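# Turn a slotted dial with a screwdriver to a marked tick

## Task

Lift the screwdriver, seat its blade in the slot of the dial, and rotate the dial until the slot's red end lines up with the orange tick mark; stop rotating once it is aligned.

## Robot and tools

Robot: two arms. left_arm carries a left hand and sits on the +y side; right_arm carries a right hand on the -y side. Base positions in the scene frame: left_arm (+0.013, +0.319, +0.025) m, right_arm (-0.043, -0.327, +0.007) m, each turned only slightly about z. A post stands on the floor behind the arms. Loose objects may occasionally get a short shove from outside.

Frames: the scene frame has its origin at table-top height halfway between the nominal bases, +z up, +x out across the table. Fixed cameras and the table use it. Each arm's reported hand pose, Hand target and commanded offsets use that arm's own base axes; rotations turn about the Hand target position. Reported positions may be off by a few cm.

Hand point: a point 0.05 m in front of the palm and 0.15 m out from the wrist face. Its +z runs along the straight fingers, +y out of the palm, +x across the palm away from the thumb on the right hand (toward the thumb on the left hand). Straight fingertips extend 0.06-0.07 m past it along +z and lie 0.06 m behind it along -y. A wrist bracket on the little-finger side can collide with things.

execute_actions(actions, cameras): actions is a list of actions; each action is a table of up to 15 rows, each row one 1/30 s step. A table shorter than 15 repeats its final row to step 15. Every row has exactly 28 numbers in [-1, 1], always for both arms: left dx, dy, dz, rx, ry, rz, then left hand little, ring, middle, index, thumb_bend, thumb_turn, force_limit, speed; then the same 14 for the right arm. The six pose numbers are an offset, not a pose: each row is measured from the Hand target as it stood when that action began (not from the prior row), in the arm's base axes; 1.0 equals 0.6 m for dx, dy, dz and 180 degrees for rx, ry, rz, which form one rotation vector. Repeating an offset in a new action moves further. Sending six zeros requests nothing new, though it re-asks for the stored Hand target. Translations longer than 1.0 are shortened.

Hand numbers are absolute targets: for fingers and thumb_bend -1 is straight, +1 curled; thumb_turn -1 beside the palm, +1 opposite the fingers. force_limit maps -1..+1 to about 0..10 N at the fingertip (0..15 N for the two thumb motors). speed rises linearly from near zero at -1 to full at +0.48 and stays full above; a full stroke takes 0.49 s at full speed. For a gentle grip close at speed -0.94 or below. To keep a hand unchanged, resend the eight numbers of its last executed row; if none yet, send its hand_measured six plus hand_force_limit and hand_speed. To squeeze harder, raise force_limit and send a target more closed than hand_measured; to loosen, send a target more open. With the thumb turned in front, the hand wraps objects about 0.035-0.065 m thick, handles down to about 0.025 m.

move(target, speed, blend, blocking, cameras): target is one 28-number row or a list of up to 15 rows, laid out as above. Every row's pose numbers are offsets from the Hand target at the move's start, never from the previous row. speed is path top speed in m/s (0.002 to 2.9, default 0.25; turns up to twice that in rad/s), one number or one per segment. blend in metres rounds corners of a list; 0 stops at each point. Paths are straight, ignore obstacles and the other arm, and are capped at 10 s total. blocking=false returns after about 0.5 s while motion continues. The result adds a move: line (done, off_target, moving, held, fault) and limits such as paced or held.

wait(seconds): 0 to 3600, lets time pass; a running move continues. stop(): brakes a running move. zoom_image(camera, region): camera is cam_high, cam_left_wrist or cam_right_wrist; region [x0, y0, x1, y1] in pixels, at most 504 by 504, on the latest image. show_instructions(): shows reference pages. finished_scene(scene): ends the scene for good; scene is 1 or omitted.

Results: end_effector_position (m) and end_effector_quat_wxyz per arm, Hand target (next offsets start here), joint positions, velocities and torques, and per hand hand_measured, hand_stopped_by (moving, target, force, stalled, fault), hand_load_n (positive when pushed open; a lost grip shows as near zero load), hand_force_limit, hand_speed. Images (672x504) come only when requested or when actions is empty.

Control notes: each step the commanded orientation is clipped to within 32 degrees of the measured one. The hand often rests short of its target; send the remainder as an offset. A blocked arm keeps pressing until commanded back past its hand point. Loads can sag and tilt the hand. Moving near an arm's own base can swing the elbow quickly.

Avoid: dropping the screwdriver even a few millimetres, releasing moving parts, fast impacts, hard presses on the dial or fixed items, excessive finger loads, letting anything leave the table, and any contact between the two hands or arms. Holding loads or stretching an arm heats motors; MOTOR HOT appears near 75 °C and a fault folds the arm at 90 °C. Joint ranges (rad): waist -2.618 to 3.054, shoulder 0 to 3.142, elbow 0 to 3.142, wrist pitch and yaw ±1.571, wrist roll ±2.094.

Each tool is called as name(argument=value, ...), one argument or row to a line, values as JSON.

Reference images:

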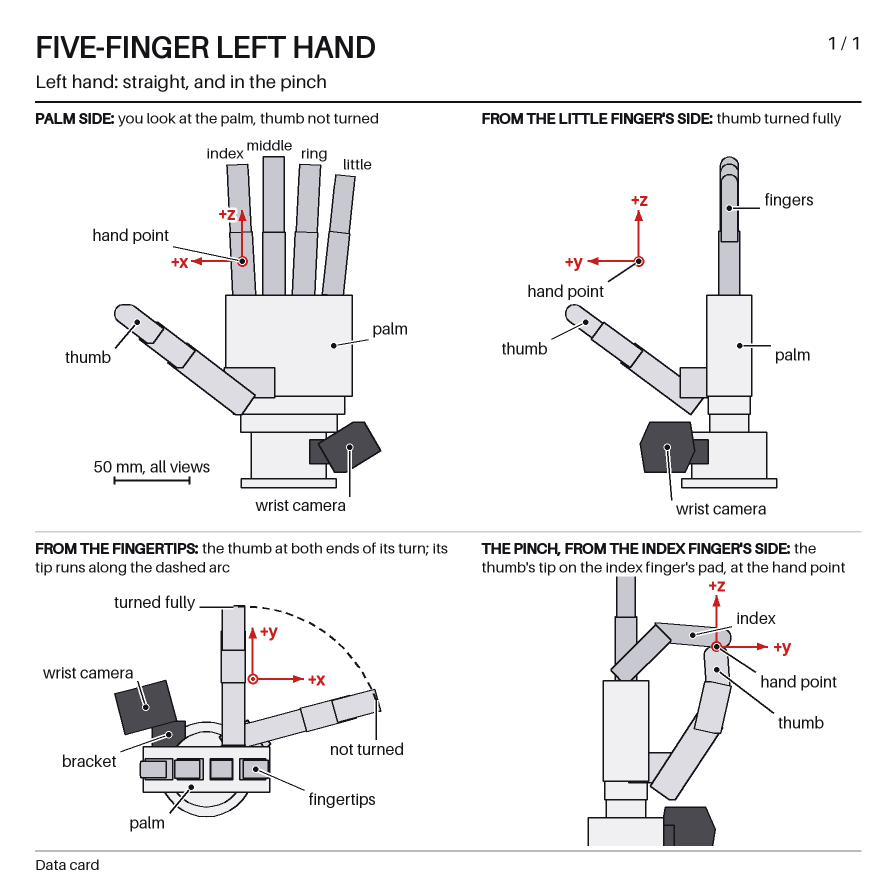

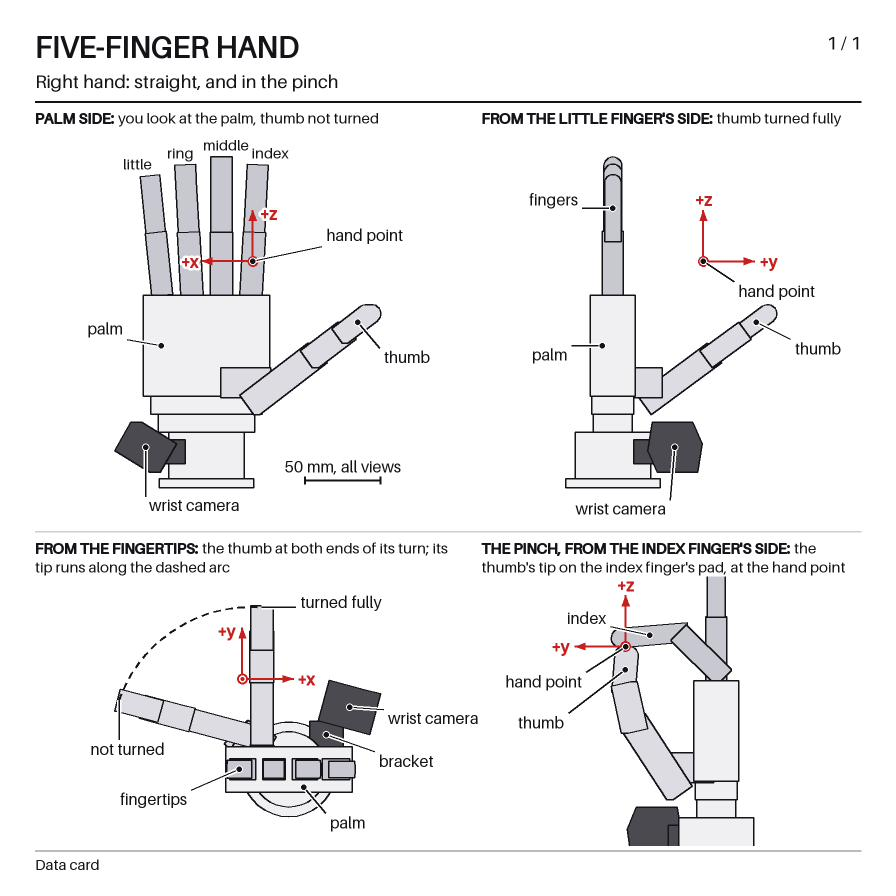

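## Session

execute_actions(
  actions=[],
)

Scene clock: 0.00 s.
left_arm: end_effector_position=(+0.0192, -0.3082, +0.2296) hand_measured=(-1.000, -1.000, -1.000, -1.000, -1.000, -1.000) hand_load_n=(+0.0, +0.0, +0.0, +0.0, +0.0, +0.0) hand_stopped_by=(target, target, target, target, target, target) hand_force_limit=0.00 hand_speed=-0.80 end_effector_quat_wxyz=(-0.251, +0.311, +0.703, -0.588) | right_arm: end_effector_position=(+0.3433, -0.0021, +0.2627) hand_measured=(-1.000, -1.000, -1.000, -1.000, -1.000, -1.000) hand_load_n=(-0.5, +0.0, +0.0, +0.0, +0.0, +0.0) hand_stopped_by=(target, target, target, target, target, target) hand_force_limit=0.00 hand_speed=-0.80 end_effector_quat_wxyz=(+0.608, -0.313, +0.639, -0.352)
Joint positions: left_arm=[-0.885 1.47 1.282 -1.051 1.376 1.245] | right_arm=[-0.322 0.752 0.511 0.229 -0.253 0.587]
Joint velocities: within noise
Joint torques (N m): no reading
Heat: left arm: 38 °C; right arm: 40 °C.
Hand target: left_arm +0.0189, -0.3083, +0.2298; -0.254, +0.309, +0.703, -0.588 | right_arm +0.3430, -0.0011, +0.2635; +0.611, -0.313, +0.637, -0.350

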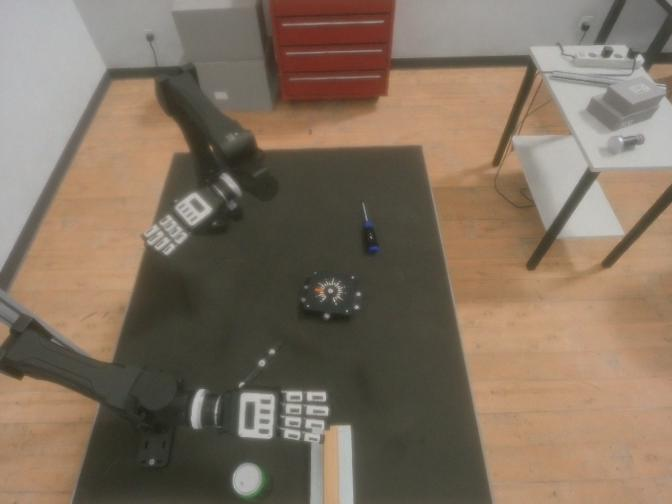

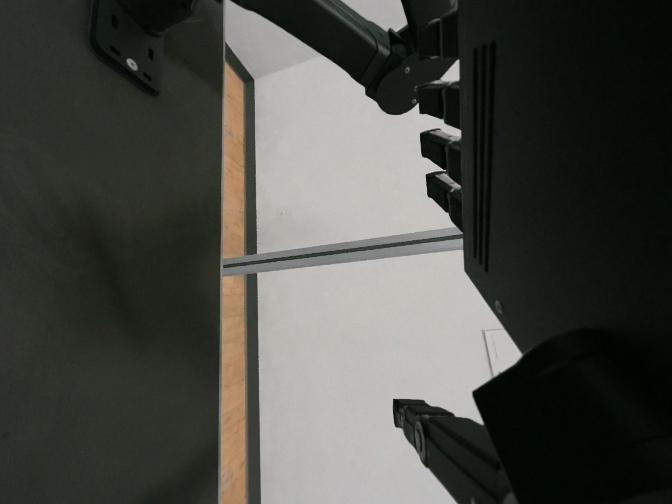

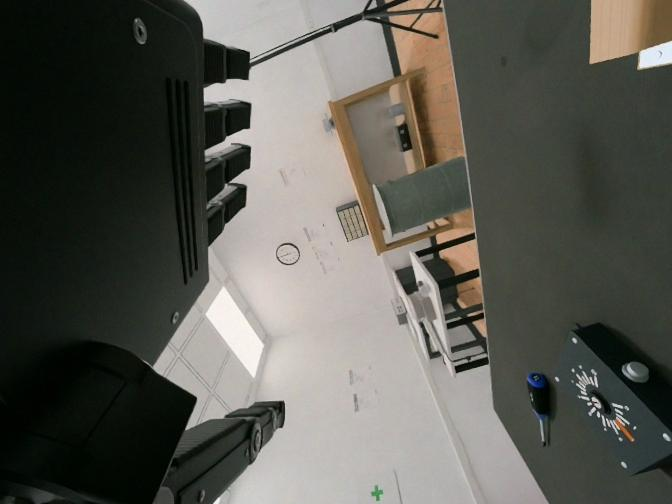

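zoom_image(
  camera="cam_high",
  region=[280, 180, 400, 340],
)

zoom_image(
  camera="cam_right_wrist",
  region=[500, 300, 672, 504],
)

Scaled by 3.150 from the camera's image (finer frame: 960x720).

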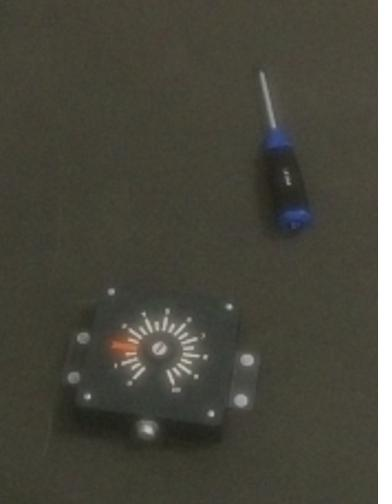

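Scaled by 2.471 from the camera's image (finer frame: 960x720).

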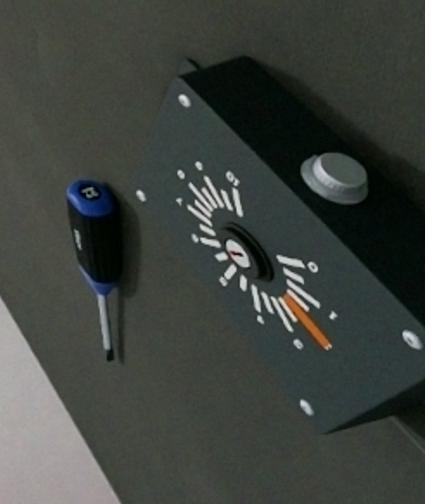

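zoom_image(
  camera="cam_right_wrist",
  region=[565, 360, 655, 450],
)

zoom_image(
  camera="cam_high",
  region=[295, 260, 375, 330],
)

Scaled by 5.600 from the camera's image (finer frame: 960x720).

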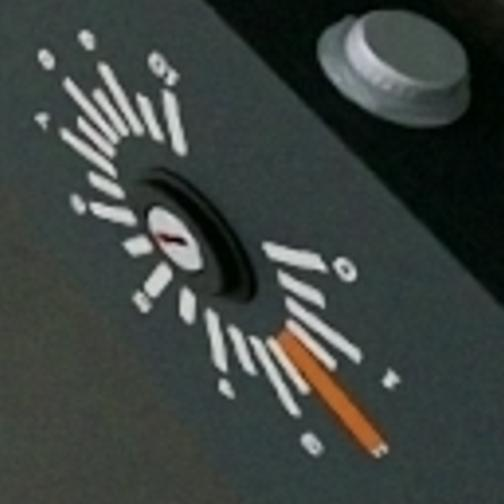

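Scaled by 6.300 from the camera's image (finer frame: 960x720).

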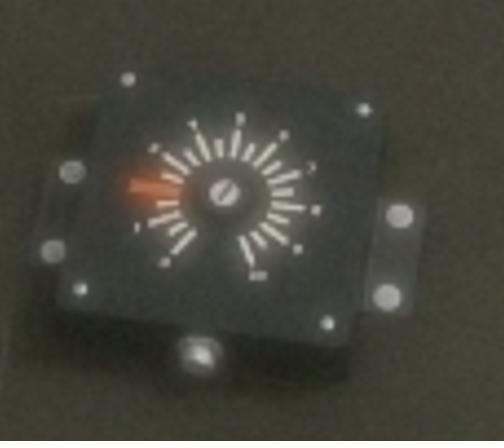

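move(
  target=[0.785, 0.237, -0.017, 0.1625, 0.0782, 0.785, -1, -1, -1, -1, -1, 1, 0, 0, 0, 0, 0, 0, 0, 0, -1, -1, -1, -1, -1, -1, 0, -0.8],
  speed=0.3,
  cameras=["all"],
)

Scene clock: 268.80 s.
left_arm: end_effector_position=(+0.4918, -0.1656, +0.2309) hand_measured=(-1.000, -1.000, -1.000, -1.000, -1.000, +1.000) hand_load_n=(+0.0, +0.0, +0.0, +0.0, +0.0, +0.0) hand_stopped_by=(target, target, target, target, target, target) hand_force_limit=0.00 hand_speed=0.00 end_effector_quat_wxyz=(-0.350, +0.657, -0.582, +0.326) | right_arm: end_effector_position=(+0.3433, -0.0021, +0.2627) hand_measured=(-1.000, -1.000, -1.000, -1.000, -1.000, -1.000) hand_load_n=(+0.0, +0.0, -0.5, +0.0, +0.0, +0.0) hand_stopped_by=(target, target, target, target, target, target) hand_force_limit=0.00 hand_speed=-0.80 end_effector_quat_wxyz=(+0.608, -0.313, +0.639, -0.352)
Joint positions: left_arm=[-0.389 1.803 1.779 -0.606 -0.401 -0.303] | right_arm=[-0.322 0.752 0.511 0.229 -0.253 0.587]
Joint torques (N m): left_arm=[-0.77 -6.43 9.96 1.14 -0.25 -0.13] | right_arm=[0.09 -1.22 7.66 1.42 0.02 0.01]
Heat: left arm: 37 °C; right arm: 45 °C.
Hand target: left_arm +0.4899, -0.1661, +0.2195; -0.346, +0.664, -0.589, +0.306 | right_arm +0.3430, -0.0011, +0.2635; +0.611, -0.313, +0.637, -0.350
Off the commanded pose: left_arm 0.011 m, 3 deg | right_arm 0.001 m, 0 deg.
move: off_target (left_arm)
cam_left_wrist: T_world_to_cam=[[0.57766, -0.18979, 0.79391, -0.49645], [-0.45076, -0.88502, 0.11641, 0.04704], [0.68053, -0.42511, -0.59679, -0.15451]] pos_world=[0.41313, -0.11827, 0.29645]

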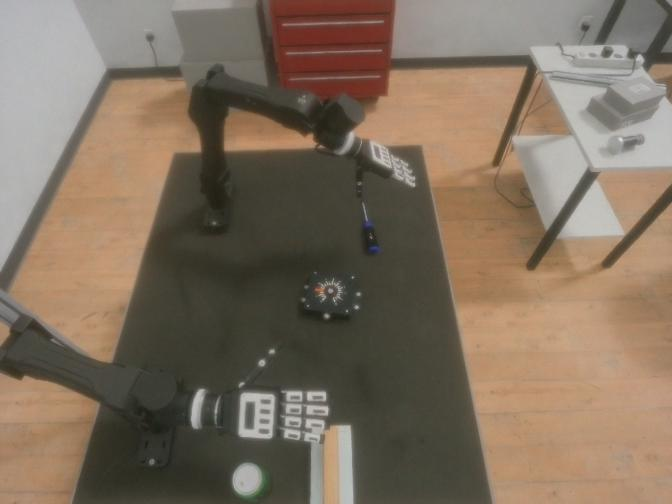

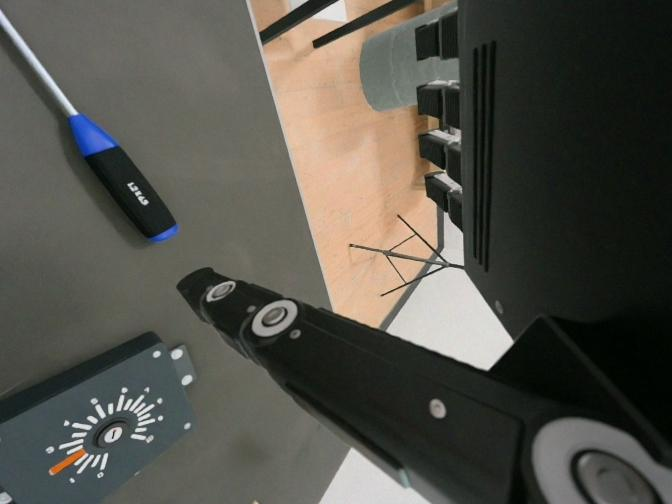

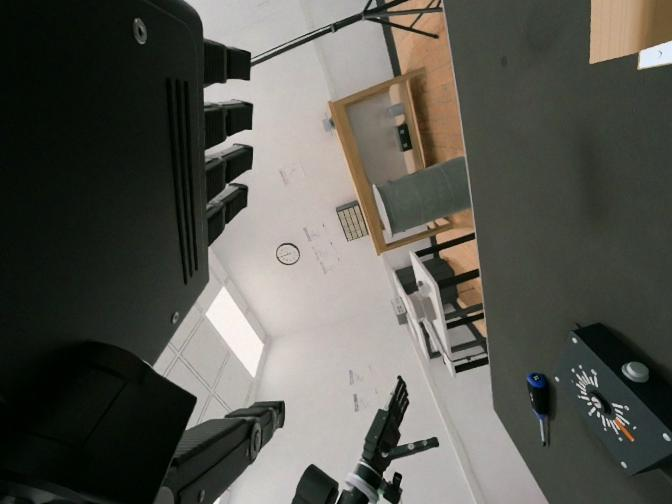

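move(
  target=[-0.0097, 0.0027, -0.26, 0.0051, 0.0127, 0.0106, -0.4, -0.4, -0.4, -0.4, -0.5, 1, 0, 0, 0, 0, 0, 0, 0, 0, -1, -1, -1, -1, -1, -1, 0, -0.8],
  speed=0.2,
  cameras=["cam_high", "cam_left_wrist"],
)

Scene clock: 344.97 s.
left_arm: end_effector_position=(+0.4845, -0.1632, +0.0801) hand_measured=(-0.400, -0.400, -0.400, -0.400, -0.500, +1.000) hand_load_n=(+0.0, +0.0, +0.0, +0.0, +0.0, +0.0) hand_stopped_by=(target, target, target, target, target, target) hand_force_limit=0.00 hand_speed=0.00 end_effector_quat_wxyz=(-0.341, +0.675, -0.587, +0.288) | right_arm: end_effector_position=(+0.3433, -0.0021, +0.2627) hand_measured=(-1.000, -1.000, -1.000, -1.000, -1.000, -1.000) hand_load_n=(+0.0, +0.0, +0.0, +0.0, +0.0, -0.5) hand_stopped_by=(target, target, target, target, target, target) hand_force_limit=0.00 hand_speed=-0.80 end_effector_quat_wxyz=(+0.608, -0.313, +0.639, -0.352)
Joint positions: left_arm=[-0.399 1.869 1.32 -0.176 -0.434 -0.341] | right_arm=[-0.322 0.752 0.511 0.229 -0.253 0.587]
Joint torques (N m): left_arm=[-0.9 -7.06 5.2 1.9 -0.29 -0.09] | right_arm=[0.03 -1.33 7.69 1.42 -0.03 0.02]
Heat: left arm: 38 °C; right arm: 45 °C.
Hand target: left_arm +0.4841, -0.1643, +0.0635; -0.344, +0.676, -0.587, +0.282 | right_arm +0.3430, -0.0011, +0.2635; +0.611, -0.313, +0.637, -0.350
Off the commanded pose: left_arm 0.017 m, 1 deg | right_arm 0.001 m, 0 deg.
move: off_target (left_arm)
cam_left_wrist: T_world_to_cam=[[0.64305, -0.18577, 0.74295, -0.39894], [-0.40862, -0.90373, 0.1277, 0.03903], [0.64771, -0.3857, -0.65705, -0.21138]] pos_world=[0.4094, -0.12036, 0.15252]

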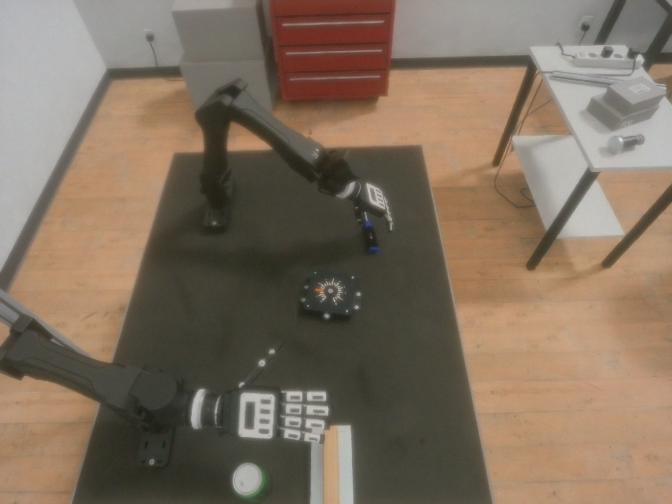

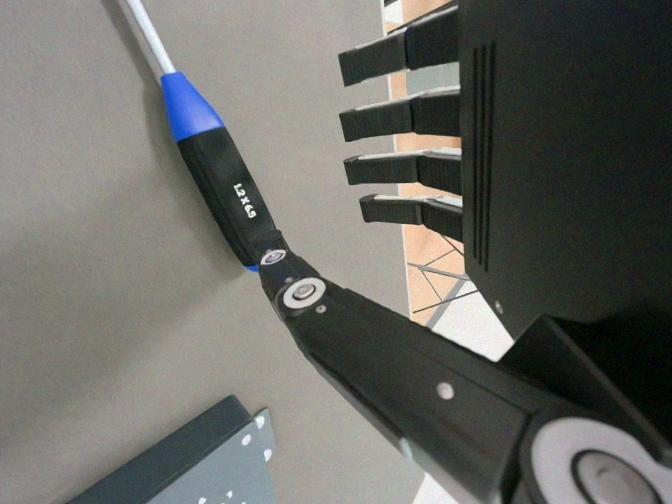

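move(
  target=[0, -0.009, -0.081, 0, 0, 0, -0.4, -0.4, -0.4, -0.4, -0.5, 1, 0, 0, 0, 0, 0, 0, 0, 0, -1, -1, -1, -1, -1, -1, 0, -0.8],
  speed=0.1,
  cameras=["cam_left_wrist"],
)

Scene clock: 393.50 s.
left_arm: end_effector_position=(+0.4851, -0.1694, +0.0307) hand_measured=(-0.400, -0.400, -0.400, -0.400, -0.500, +1.000) hand_load_n=(+0.0, +0.0, +0.0, +0.0, +0.0, +0.0) hand_stopped_by=(target, target, target, target, target, target) hand_force_limit=0.00 hand_speed=0.00 end_effector_quat_wxyz=(-0.341, +0.674, -0.589, +0.287) | right_arm: end_effector_position=(+0.3433, -0.0021, +0.2627) hand_measured=(-1.000, -1.000, -1.000, -1.000, -1.000, -1.000) hand_load_n=(+0.0, +0.0, +0.0, -0.5, +0.0, +0.0) hand_stopped_by=(target, target, target, target, target, target) hand_force_limit=0.00 hand_speed=-0.80 end_effector_quat_wxyz=(+0.608, -0.313, +0.639, -0.352)
Joint positions: left_arm=[-0.413 1.953 1.226 -0.003 -0.443 -0.348] | right_arm=[-0.322 0.752 0.511 0.229 -0.253 0.587]
Joint torques (N m): left_arm=[-0.76 -7.16 5.37 1.89 -0.29 -0.11] | right_arm=[0.14 -1.09 7.69 1.43 -0.06 -0.03]
Heat: left arm: 42 °C; right arm: 45 °C.
Hand target: left_arm +0.4841, -0.1698, +0.0150; -0.344, +0.676, -0.587, +0.282 | right_arm +0.3430, -0.0011, +0.2635; +0.611, -0.313, +0.637, -0.350
Off the commanded pose: left_arm 0.016 m, 1 deg | right_arm 0.001 m, 0 deg.
move: off_target (left_arm)
cam_left_wrist: T_world_to_cam=[[0.6437, -0.18989, 0.74135, -0.3648], [-0.41125, -0.9028, 0.12583, 0.04146], [0.64539, -0.38588, -0.65922, -0.24546]] pos_world=[0.41029, -0.12656, 0.10342]

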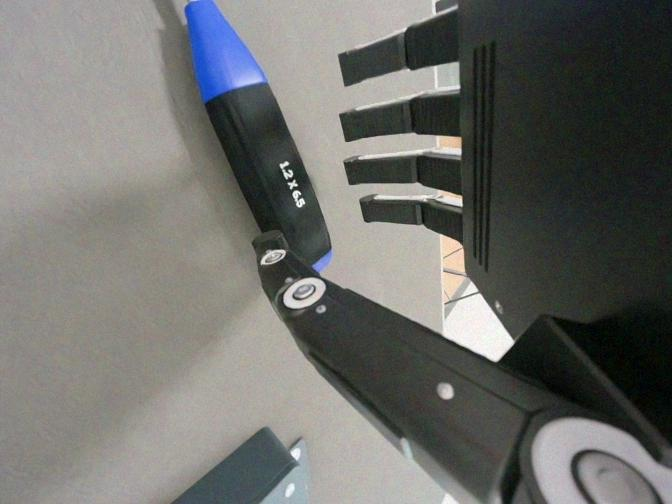

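move(
  target=[0, 0, -0.035, 0, 0, 0, -0.4, -0.4, -0.4, -0.4, -0.5, 1, 0, 0, 0, 0, 0, 0, 0, 0, -1, -1, -1, -1, -1, -1, 0, -0.8],
  speed=0.06,
  cameras=["cam_left_wrist", "cam_high"],
)

zoom_image(
  camera="cam_high",
  region=[320, 150, 440, 270],
)

Scene clock: 411.90 s.
left_arm: end_effector_position=(+0.4864, -0.1693, +0.0106) hand_measured=(-0.400, -0.400, -0.400, -0.400, -0.500, +1.000) hand_load_n=(+0.5, +0.0, +0.0, +0.0, +0.0, +0.0) hand_stopped_by=(target, target, target, target, target, target) hand_force_limit=0.00 hand_speed=0.00 end_effector_quat_wxyz=(-0.343, +0.674, -0.588, +0.287) | right_arm: end_effector_position=(+0.3433, -0.0021, +0.2627) hand_measured=(-1.000, -1.000, -1.000, -1.000, -1.000, -1.000) hand_load_n=(+0.0, +0.0, +0.0, +0.0, +0.0, +0.0) hand_stopped_by=(target, target, target, target, target, target) hand_force_limit=0.00 hand_speed=-0.80 end_effector_quat_wxyz=(+0.608, -0.313, +0.639, -0.352)
Joint positions: left_arm=[-0.413 1.995 1.195 0.072 -0.446 -0.348] | right_arm=[-0.322 0.752 0.511 0.229 -0.253 0.587]
Joint torques (N m): left_arm=[-0.83 -7.23 5.04 1.89 -0.26 -0.11] | right_arm=[-0.09 -1.2 7.57 1.41 0.01 0.03]
Heat: left arm: 43 °C; right arm: 45 °C.
Hand target: left_arm +0.4840, -0.1698, -0.0062; -0.344, +0.676, -0.587, +0.282 | right_arm +0.3430, -0.0011, +0.2635; +0.611, -0.313, +0.637, -0.350
Off the commanded pose: left_arm 0.017 m, 1 deg | right_arm 0.001 m, 0 deg.
move: off_target (left_arm)
cam_left_wrist: T_world_to_cam=[[0.64245, -0.18928, 0.74258, -0.35001], [-0.40942, -0.9039, 0.12381, 0.04361], [0.64779, -0.38357, -0.65821, -0.26024]] pos_world=[0.4113, -0.12666, 0.08322]
Images, in order (width x height): cam_high 672x504, cam_left_wrist 672x504.

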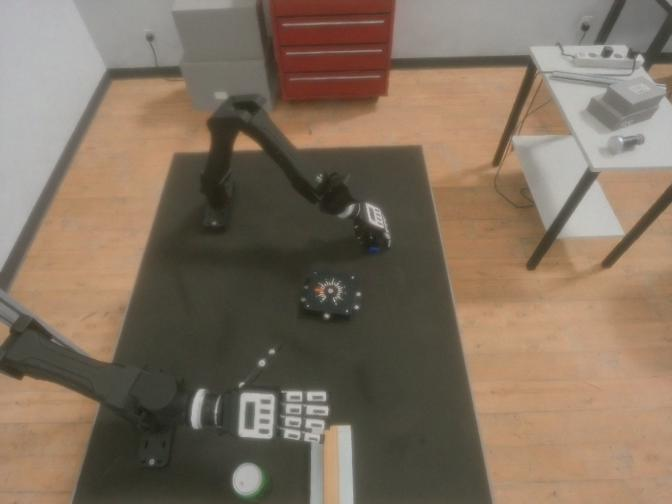

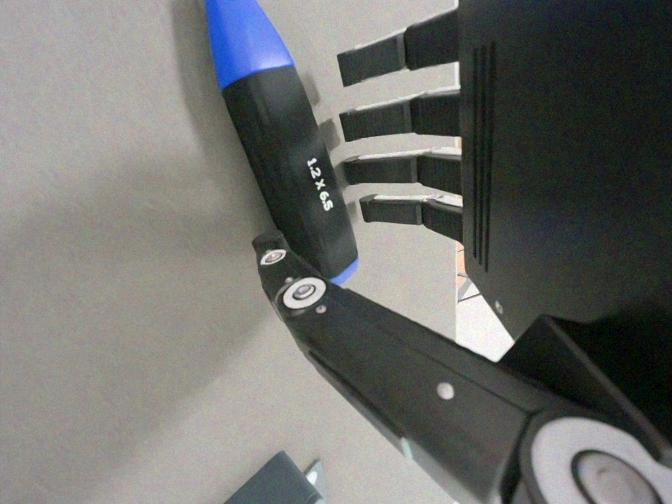

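Scaled by 4.200 from the camera's image (finer frame: 960x720).

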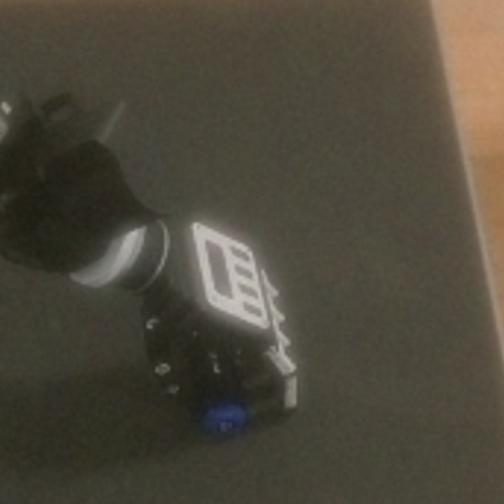

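move(
  target=[-0.005, 0.002, -0.018, 0, 0, 0, -0.4, -0.4, -0.4, -0.4, -0.5, 1, 0, 0, 0, 0, 0, 0, 0, 0, -1, -1, -1, -1, -1, -1, 0, -0.8],
  speed=0.04,
  cameras=["cam_left_wrist", "cam_high"],
)

zoom_image(
  camera="cam_high",
  region=[340, 180, 410, 270],
)

zoom_image(
  camera="cam_left_wrist",
  region=[200, 0, 460, 300],
)

Scene clock: 448.47 s.
left_arm: end_effector_position=(+0.4877, -0.1691, +0.0085) hand_measured=(-0.400, -0.400, -0.400, -0.400, -0.500, +1.000) hand_load_n=(+0.0, +0.0, -1.5, +0.0, +0.0, +0.0) hand_stopped_by=(target, target, target, target, target, target) hand_force_limit=0.00 hand_speed=0.00 end_effector_quat_wxyz=(-0.349, +0.671, -0.583, +0.295) | right_arm: end_effector_position=(+0.3433, -0.0021, +0.2627) hand_measured=(-1.000, -1.000, -1.000, -1.000, -1.000, -1.000) hand_load_n=(+0.0, +0.0, +0.0, +0.0, +0.0, +0.0) hand_stopped_by=(target, target, target, target, target, target) hand_force_limit=0.00 hand_speed=-0.80 end_effector_quat_wxyz=(+0.608, -0.313, +0.639, -0.352)
Joint positions: left_arm=[-0.415 1.996 1.166 0.127 -0.454 -0.343] | right_arm=[-0.322 0.752 0.511 0.229 -0.253 0.587]
Joint torques (N m): left_arm=[-0.58 -6.37 4.7 1.79 -0.2 -0.11] | right_arm=[-0.16 -1.28 7.57 1.43 -0.01 0.08]
Heat: left arm: 42 °C; right arm: 45 °C.
Hand target: left_arm +0.4811, -0.1686, -0.0169; -0.344, +0.676, -0.587, +0.282 | right_arm +0.3430, -0.0011, +0.2635; +0.611, -0.313, +0.637, -0.350
Off the commanded pose: left_arm 0.026 m, 2 deg | right_arm 0.001 m, 0 deg.
move: off_target (left_arm)
cam_left_wrist: T_world_to_cam=[[0.62432, -0.18723, 0.7584, -0.34022], [-0.41133, -0.90415, 0.1154, 0.04547], [0.6641, -0.384, -0.64149, -0.27049]] pos_world=[0.41075, -0.12646, 0.07926]
Images, in order (width x height): cam_high 672x504, cam_left_wrist 672x504.

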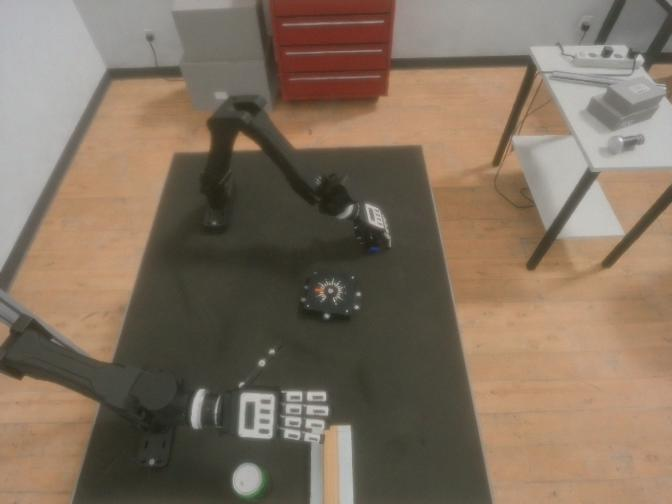

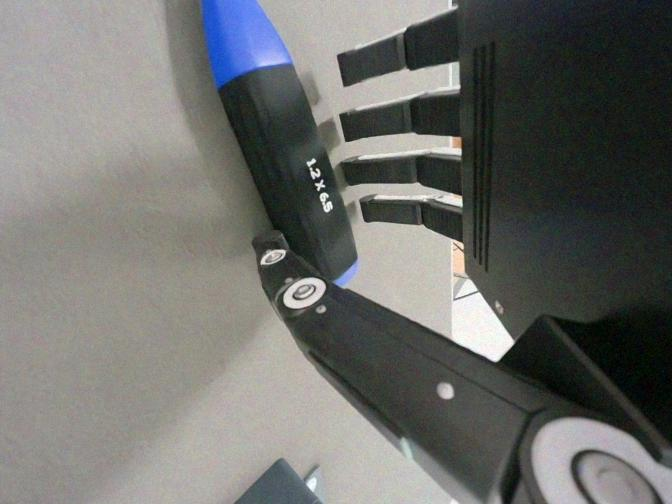

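Scaled by 5.600 from the camera's image (finer frame: 960x720).

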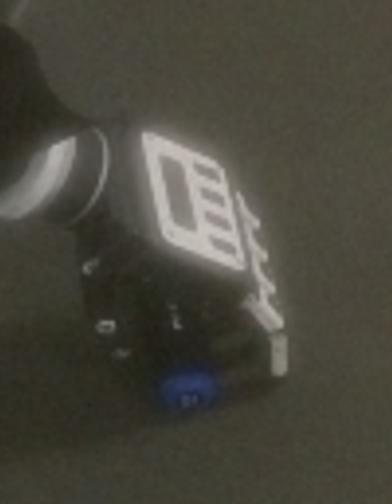

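Scaled by 1.680 from the camera's image (finer frame: 960x720).

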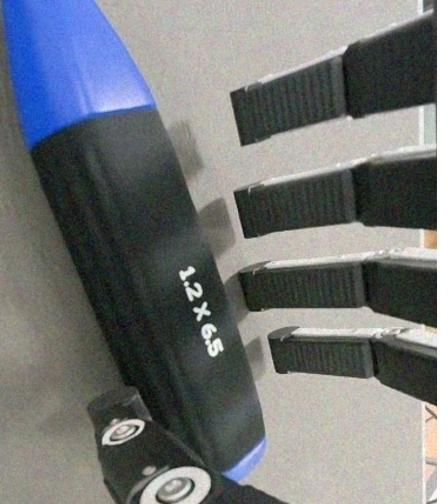

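move(
  target=[0, 0, 0.008, 0, 0, 0, -0.25, -0.25, -0.25, -0.25, -0.5, 1, -0.5, -0.6, 0, 0, 0, 0, 0, 0, -1, -1, -1, -1, -1, -1, 0, -0.8],
  speed=0.04,
  cameras=["cam_left_wrist"],
)

zoom_image(
  camera="cam_left_wrist",
  region=[200, 0, 460, 300],
)

Scene clock: 547.83 s.
left_arm: end_effector_position=(+0.4896, -0.1699, +0.0098) hand_measured=(-0.250, -0.250, -0.250, -0.250, -0.500, +1.000) hand_load_n=(+0.0, +0.0, +0.5, +0.0, +0.0, +0.0) hand_stopped_by=(target, target, target, target, target, target) hand_force_limit=-0.50 hand_speed=-0.60 end_effector_quat_wxyz=(-0.350, +0.673, -0.579, +0.300) | right_arm: end_effector_position=(+0.3433, -0.0021, +0.2627) hand_measured=(-1.000, -1.000, -1.000, -1.000, -1.000, -1.000) hand_load_n=(+0.0, -0.5, +0.0, +0.0, +0.0, +0.0) hand_stopped_by=(target, target, target, target, target, target) hand_force_limit=0.00 hand_speed=-0.80 end_effector_quat_wxyz=(+0.608, -0.313, +0.639, -0.352)
Joint positions: left_arm=[-0.415 1.998 1.166 0.137 -0.455 -0.349] | right_arm=[-0.322 0.752 0.511 0.229 -0.253 0.587]
Joint torques (N m): left_arm=[-0.58 -7.1 5.34 1.55 -0.19 -0.11] | right_arm=[0.02 -1.18 7.47 1.42 0.03 0.07]
Heat: left arm: 42 °C; right arm: 45 °C.
Hand target: left_arm +0.4810, -0.1685, -0.0122; -0.344, +0.676, -0.587, +0.282 | right_arm +0.3430, -0.0011, +0.2635; +0.611, -0.313, +0.637, -0.350
Off the commanded pose: left_arm 0.023 m, 2 deg | right_arm 0.001 m, 0 deg.
move: off_target (left_arm)
cam_left_wrist: T_world_to_cam=[[0.61869, -0.17869, 0.76504, -0.33832], [-0.40804, -0.90524, 0.11854, 0.04361], [0.67136, -0.3855, -0.63297, -0.27519]] pos_world=[0.41186, -0.12707, 0.07947]

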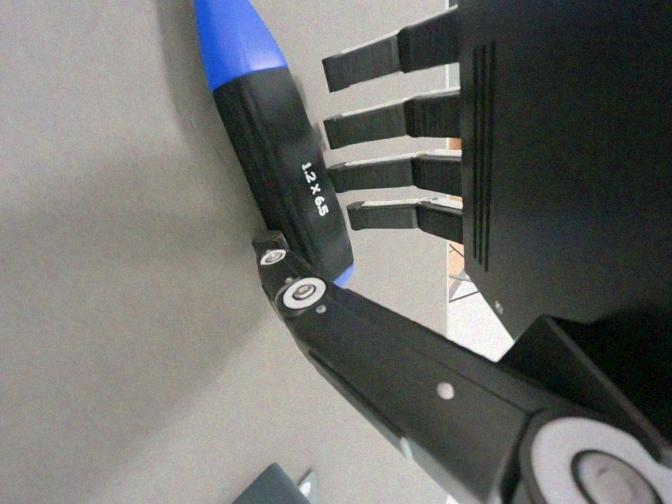

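Scaled by 1.680 from the camera's image (finer frame: 960x720).

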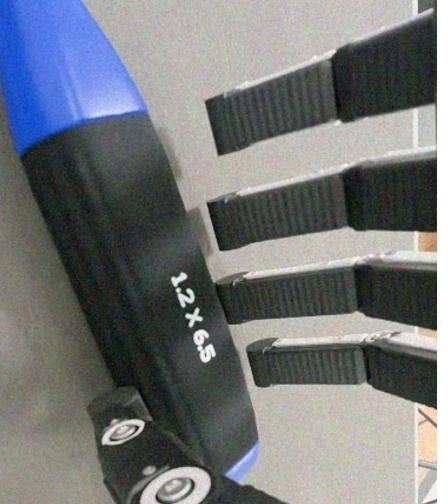

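move(
  target=[0, 0, 0, 0, 0, 0, -0.1, -0.1, -0.1, -0.1, -0.5, 1, -0.5, -0.7, 0, 0, 0, 0, 0, 0, -1, -1, -1, -1, -1, -1, 0, -0.8],
  speed=0.04,
  cameras=["cam_left_wrist"],
)

zoom_image(
  camera="cam_left_wrist",
  region=[200, 0, 460, 300],
)

Scene clock: 564.63 s.
left_arm: end_effector_position=(+0.4896, -0.1699, +0.0098) hand_measured=(-0.100, -0.100, -0.100, -0.100, -0.500, +1.000) hand_load_n=(+0.0, +0.0, +0.0, +0.0, +0.0, +0.0) hand_stopped_by=(target, target, target, target, target, target) hand_force_limit=-0.50 hand_speed=-0.70 end_effector_quat_wxyz=(-0.350, +0.673, -0.579, +0.300) | right_arm: end_effector_position=(+0.3433, -0.0021, +0.2627) hand_measured=(-1.000, -1.000, -1.000, -1.000, -1.000, -1.000) hand_load_n=(+0.0, +0.0, +0.0, +0.0, +0.0, -0.5) hand_stopped_by=(target, target, target, target, target, target) hand_force_limit=0.00 hand_speed=-0.80 end_effector_quat_wxyz=(+0.608, -0.313, +0.639, -0.352)
Joint positions: left_arm=[-0.415 1.998 1.166 0.137 -0.455 -0.349] | right_arm=[-0.322 0.752 0.511 0.229 -0.253 0.587]
Joint torques (N m): left_arm=[-0.59 -7.06 5.33 1.54 -0.18 -0.11] | right_arm=[-0.21 -1.1 7.61 1.45 -0.02 0.02]
Heat: left arm: 42 °C; right arm: 45 °C.
Hand target: left_arm +0.4810, -0.1685, -0.0122; -0.344, +0.676, -0.587, +0.282 | right_arm +0.3430, -0.0011, +0.2635; +0.611, -0.313, +0.637, -0.350
Off the commanded pose: left_arm 0.024 m, 2 deg | right_arm 0.001 m, 0 deg.
move: done
cam_left_wrist: T_world_to_cam=[[0.61869, -0.17869, 0.76504, -0.33832], [-0.40804, -0.90524, 0.11854, 0.04361], [0.67136, -0.3855, -0.63297, -0.27519]] pos_world=[0.41186, -0.12707, 0.07947]

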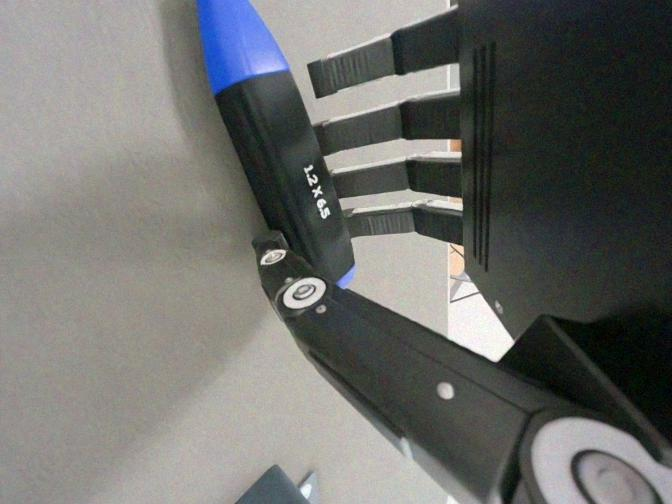

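Scaled by 1.680 from the camera's image (finer frame: 960x720).

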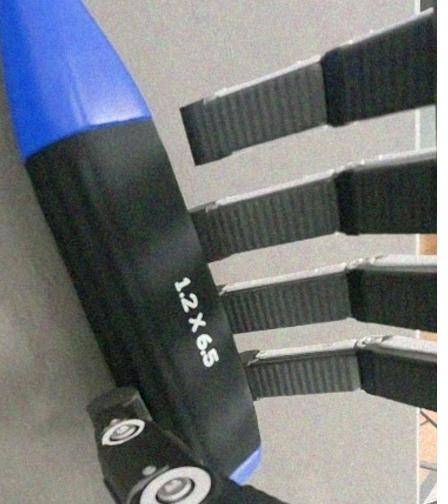

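move(
  target=[0, 0, 0, 0, 0, 0, 0.0, 0.0, 0.0, 0.0, -0.5, 1, -0.4, -0.7, 0, 0, 0, 0, 0, 0, -1, -1, -1, -1, -1, -1, 0, -0.8],
  speed=0.04,
  cameras=["cam_left_wrist"],
)

zoom_image(
  camera="cam_left_wrist",
  region=[200, 0, 460, 300],
)

Scene clock: 574.07 s.
left_arm: end_effector_position=(+0.4896, -0.1699, +0.0098) hand_measured=(+0.000, +0.000, +0.000, +0.000, -0.500, +1.000) hand_load_n=(+0.0, +0.0, +2.5, +0.0, +2.0, +0.5) hand_stopped_by=(target, target, target, target, target, target) hand_force_limit=-0.40 hand_speed=-0.70 end_effector_quat_wxyz=(-0.350, +0.673, -0.579, +0.300) | right_arm: end_effector_position=(+0.3433, -0.0021, +0.2627) hand_measured=(-1.000, -1.000, -1.000, -1.000, -1.000, -1.000) hand_load_n=(+0.0, +0.0, +0.0, +0.0, +0.0, -0.5) hand_stopped_by=(target, target, target, target, target, target) hand_force_limit=0.00 hand_speed=-0.80 end_effector_quat_wxyz=(+0.608, -0.313, +0.639, -0.352)
Joint positions: left_arm=[-0.415 1.998 1.166 0.137 -0.455 -0.349] | right_arm=[-0.322 0.752 0.511 0.229 -0.253 0.587]
Joint torques (N m): left_arm=[-0.59 -7.09 5.33 1.54 -0.19 -0.1] | right_arm=[-0.03 -1.26 7.36 1.44 -0.01 0.02]
Heat: left arm: 42 °C; right arm: 45 °C.
Hand target: left_arm +0.4810, -0.1685, -0.0122; -0.344, +0.676, -0.587, +0.282 | right_arm +0.3430, -0.0011, +0.2635; +0.611, -0.313, +0.637, -0.350
Off the commanded pose: left_arm 0.024 m, 2 deg | right_arm 0.001 m, 0 deg.
move: done
cam_left_wrist: T_world_to_cam=[[0.61869, -0.17869, 0.76504, -0.33832], [-0.40804, -0.90524, 0.11854, 0.04361], [0.67136, -0.3855, -0.63297, -0.27519]] pos_world=[0.41186, -0.12707, 0.07947]

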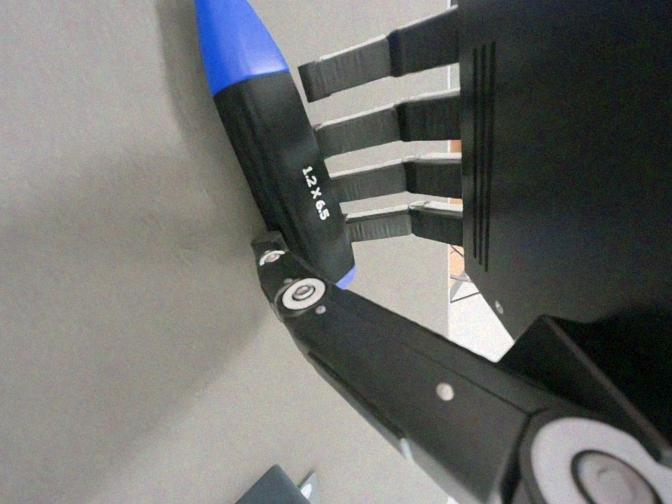

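Scaled by 1.680 from the camera's image (finer frame: 960x720).

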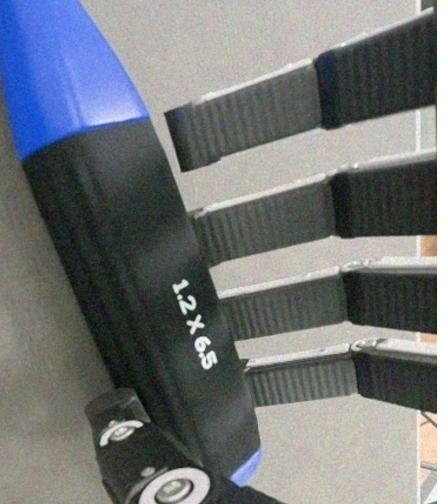

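move(
  target=[0, 0, 0, 0, 0, 0, 0.08, 0.08, 0.08, 0.08, -0.46, 1, -0.2, -0.8, 0, 0, 0, 0, 0, 0, -1, -1, -1, -1, -1, -1, 0, -0.8],
  speed=0.04,
  cameras=["cam_left_wrist"],
)

zoom_image(
  camera="cam_left_wrist",
  region=[200, 0, 460, 300],
)

Scene clock: 590.37 s.
left_arm: end_effector_position=(+0.4896, -0.1699, +0.0098) hand_measured=(+0.080, +0.052, +0.014, +0.034, -0.488, +1.000) hand_load_n=(+0.0, +3.5, +2.0, +4.0, +9.0, +2.0) hand_stopped_by=(target, force, force, force, force, target) hand_force_limit=-0.20 hand_speed=-0.80 end_effector_quat_wxyz=(-0.350, +0.673, -0.579, +0.300) | right_arm: end_effector_position=(+0.3433, -0.0021, +0.2627) hand_measured=(-1.000, -1.000, -1.000, -1.000, -1.000, -1.000) hand_load_n=(+0.0, -0.5, +0.0, +0.0, +0.0, -0.5) hand_stopped_by=(target, target, target, target, target, target) hand_force_limit=0.00 hand_speed=-0.80 end_effector_quat_wxyz=(+0.608, -0.313, +0.639, -0.352)
Joint positions: left_arm=[-0.415 1.998 1.166 0.137 -0.455 -0.349] | right_arm=[-0.322 0.752 0.511 0.229 -0.253 0.587]
Joint torques (N m): left_arm=[-0.58 -7.08 5.31 1.54 -0.18 -0.1] | right_arm=[-0.01 -1.24 7.46 1.4 0 0.05]
Heat: left arm: 41 °C; right arm: 45 °C.
Hand target: left_arm +0.4810, -0.1685, -0.0122; -0.344, +0.676, -0.587, +0.282 | right_arm +0.3430, -0.0011, +0.2635; +0.611, -0.313, +0.637, -0.350
Off the commanded pose: left_arm 0.024 m, 2 deg | right_arm 0.001 m, 0 deg.
move: done
cam_left_wrist: T_world_to_cam=[[0.61869, -0.17869, 0.76504, -0.33832], [-0.40804, -0.90524, 0.11854, 0.04361], [0.67136, -0.3855, -0.63297, -0.27519]] pos_world=[0.41186, -0.12707, 0.07947]

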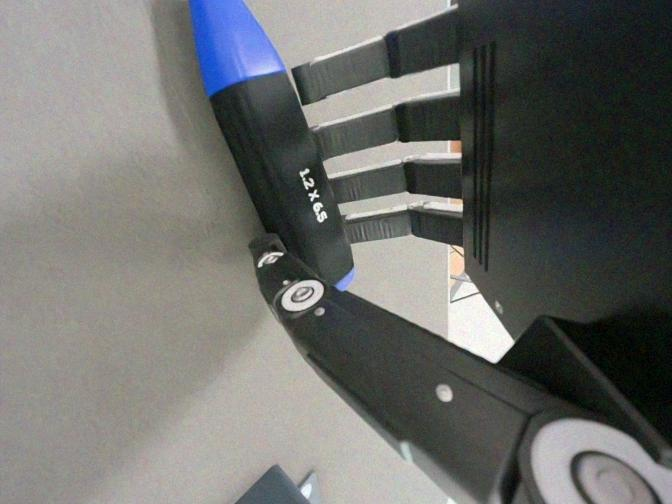

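Scaled by 1.680 from the camera's image (finer frame: 960x720).

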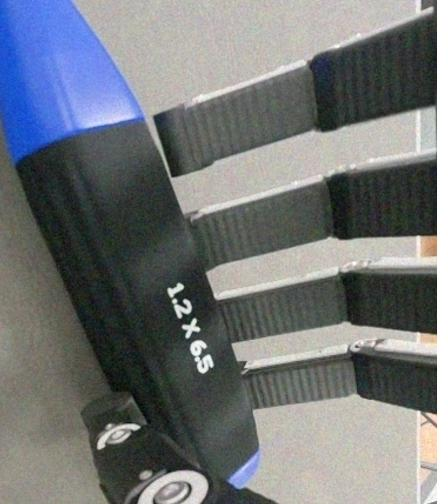

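move(
  target=[0, 0, 0.075, 0, 0, 0, 0.08, 0.08, 0.08, 0.08, -0.46, 1, -0.2, -0.8, 0, 0, 0, 0, 0, 0, -1, -1, -1, -1, -1, -1, 0, -0.8],
  speed=0.06,
  cameras=["cam_left_wrist", "cam_high"],
)

zoom_image(
  camera="cam_left_wrist",
  region=[200, 0, 460, 300],
)

Scene clock: 601.23 s.
left_arm: end_effector_position=(+0.4781, -0.1648, +0.0174) hand_measured=(+0.080, +0.052, +0.014, +0.034, -0.488, +1.000) hand_load_n=(+0.0, +4.0, +2.5, +4.0, +9.0, +1.5) hand_stopped_by=(target, force, force, force, force, target) hand_force_limit=-0.20 hand_speed=-0.80 end_effector_quat_wxyz=(-0.342, +0.677, -0.592, +0.274) | right_arm: end_effector_position=(+0.3433, -0.0021, +0.2627) hand_measured=(-1.000, -1.000, -1.000, -1.000, -1.000, -1.000) hand_load_n=(+0.0, +0.0, +0.0, +0.0, +0.0, +0.0) hand_stopped_by=(target, target, target, target, target, target) hand_force_limit=0.00 hand_speed=-0.80 end_effector_quat_wxyz=(+0.608, -0.313, +0.639, -0.352)
Joint positions: left_arm=[-0.415 1.962 1.196 0.011 -0.455 -0.349] | right_arm=[-0.322 0.752 0.511 0.229 -0.253 0.587]
Joint torques (N m): left_arm=[-0.54 -11.04 9.44 1.09 -0.19 -0.09] | right_arm=[0.02 -1.37 7.62 1.41 -0.01 0.02]
Heat: left arm: 41 °C; right arm: 45 °C.
Hand target: left_arm +0.4811, -0.1686, +0.0330; -0.344, +0.676, -0.587, +0.282 | right_arm +0.3430, -0.0011, +0.2635; +0.611, -0.313, +0.637, -0.350
Off the commanded pose: left_arm 0.016 m, 1 deg | right_arm 0.001 m, 0 deg.
move: off_target (left_arm)
cam_left_wrist: T_world_to_cam=[[0.65946, -0.19672, 0.72555, -0.35788], [-0.40154, -0.90811, 0.11874, 0.03907], [0.63552, -0.36964, -0.67785, -0.24022]] pos_world=[0.40436, -0.12372, 0.09218]
Images, in order (width x height): cam_high 672x504, cam_left_wrist 672x504.

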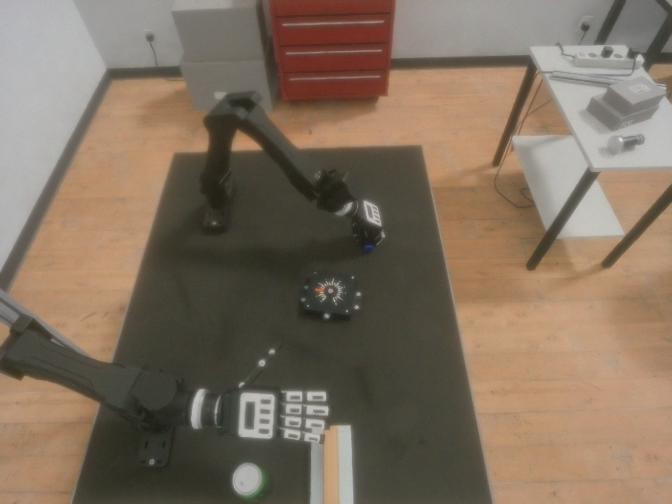

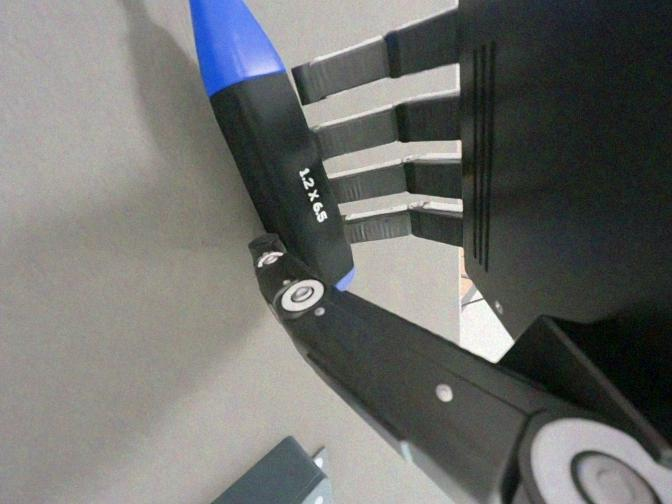

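Scaled by 1.680 from the camera's image (finer frame: 960x720).

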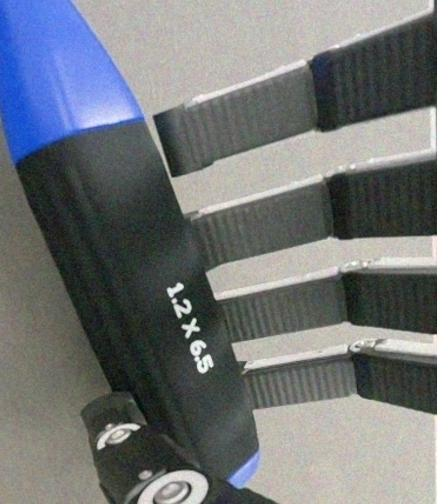

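move(
  target=[0, 0, 0.12, 0, 0, 0, 0.08, 0.08, 0.08, 0.08, -0.46, 1, -0.2, -0.8, 0, 0, 0, 0, 0, 0, -1, -1, -1, -1, -1, -1, 0, -0.8],
  speed=0.1,
  cameras=["cam_left_wrist", "cam_high"],
)

zoom_image(
  camera="cam_left_wrist",
  region=[150, 0, 460, 320],
)

Scene clock: 611.90 s.
left_arm: end_effector_position=(+0.4804, -0.1658, +0.0899) hand_measured=(+0.080, +0.052, +0.014, +0.034, -0.488, +1.000) hand_load_n=(+0.0, +3.5, +2.5, +4.5, +8.5, +2.0) hand_stopped_by=(target, force, force, force, force, target) hand_force_limit=-0.20 hand_speed=-0.80 end_effector_quat_wxyz=(-0.342, +0.676, -0.591, +0.275) | right_arm: end_effector_position=(+0.3433, -0.0021, +0.2627) hand_measured=(-1.000, -1.000, -1.000, -1.000, -1.000, -1.000) hand_load_n=(+0.0, +0.0, +0.0, +0.0, +0.0, -0.5) hand_stopped_by=(target, target, target, target, target, target) hand_force_limit=0.00 hand_speed=-0.80 end_effector_quat_wxyz=(+0.608, -0.313, +0.639, -0.352)
Joint positions: left_arm=[-0.415 1.866 1.373 -0.261 -0.455 -0.349] | right_arm=[-0.322 0.752 0.511 0.229 -0.253 0.587]
Joint torques (N m): left_arm=[-0.55 -10.37 10.24 1.1 -0.19 -0.09] | right_arm=[-0.06 -1.16 7.5 1.4 -0.02 0.02]
Heat: left arm: 40 °C; right arm: 45 °C.
Hand target: left_arm +0.4811, -0.1686, +0.1048; -0.344, +0.676, -0.587, +0.282 | right_arm +0.3430, -0.0011, +0.2635; +0.611, -0.313, +0.637, -0.350
Off the commanded pose: left_arm 0.015 m, 1 deg | right_arm 0.001 m, 0 deg.
move: off_target (left_arm)
cam_left_wrist: T_world_to_cam=[[0.65817, -0.19614, 0.72687, -0.41168], [-0.40178, -0.908, 0.11879, 0.03055], [0.63669, -0.37023, -0.67643, -0.1937]] pos_world=[0.40656, -0.12472, 0.16459]
Images, in order (width x height): cam_high 672x504, cam_left_wrist 672x504.

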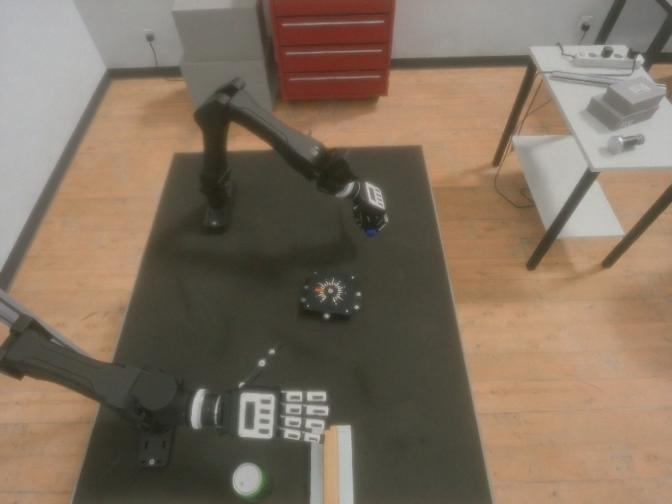

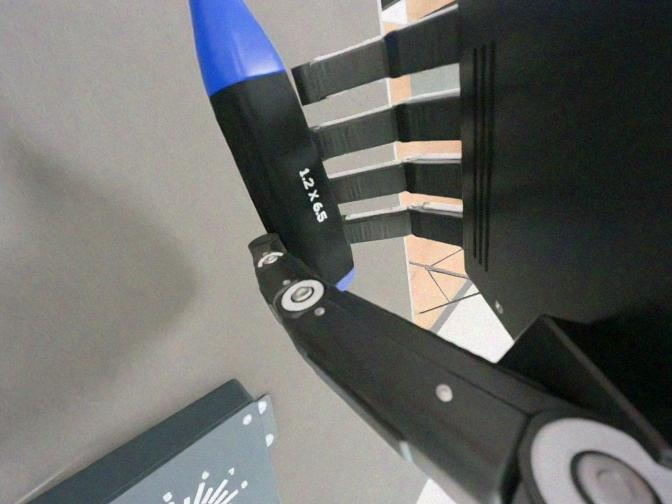

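Scaled by 1.575 from the camera's image (finer frame: 960x720).

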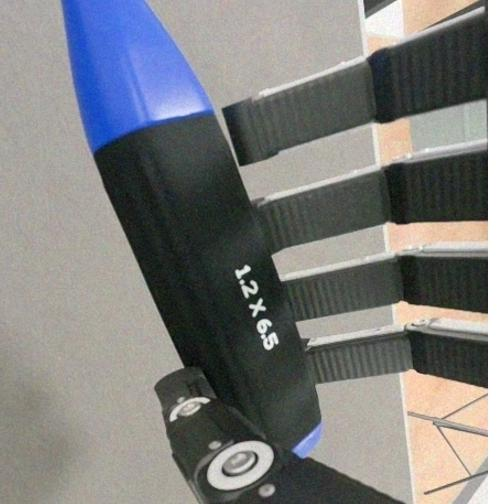

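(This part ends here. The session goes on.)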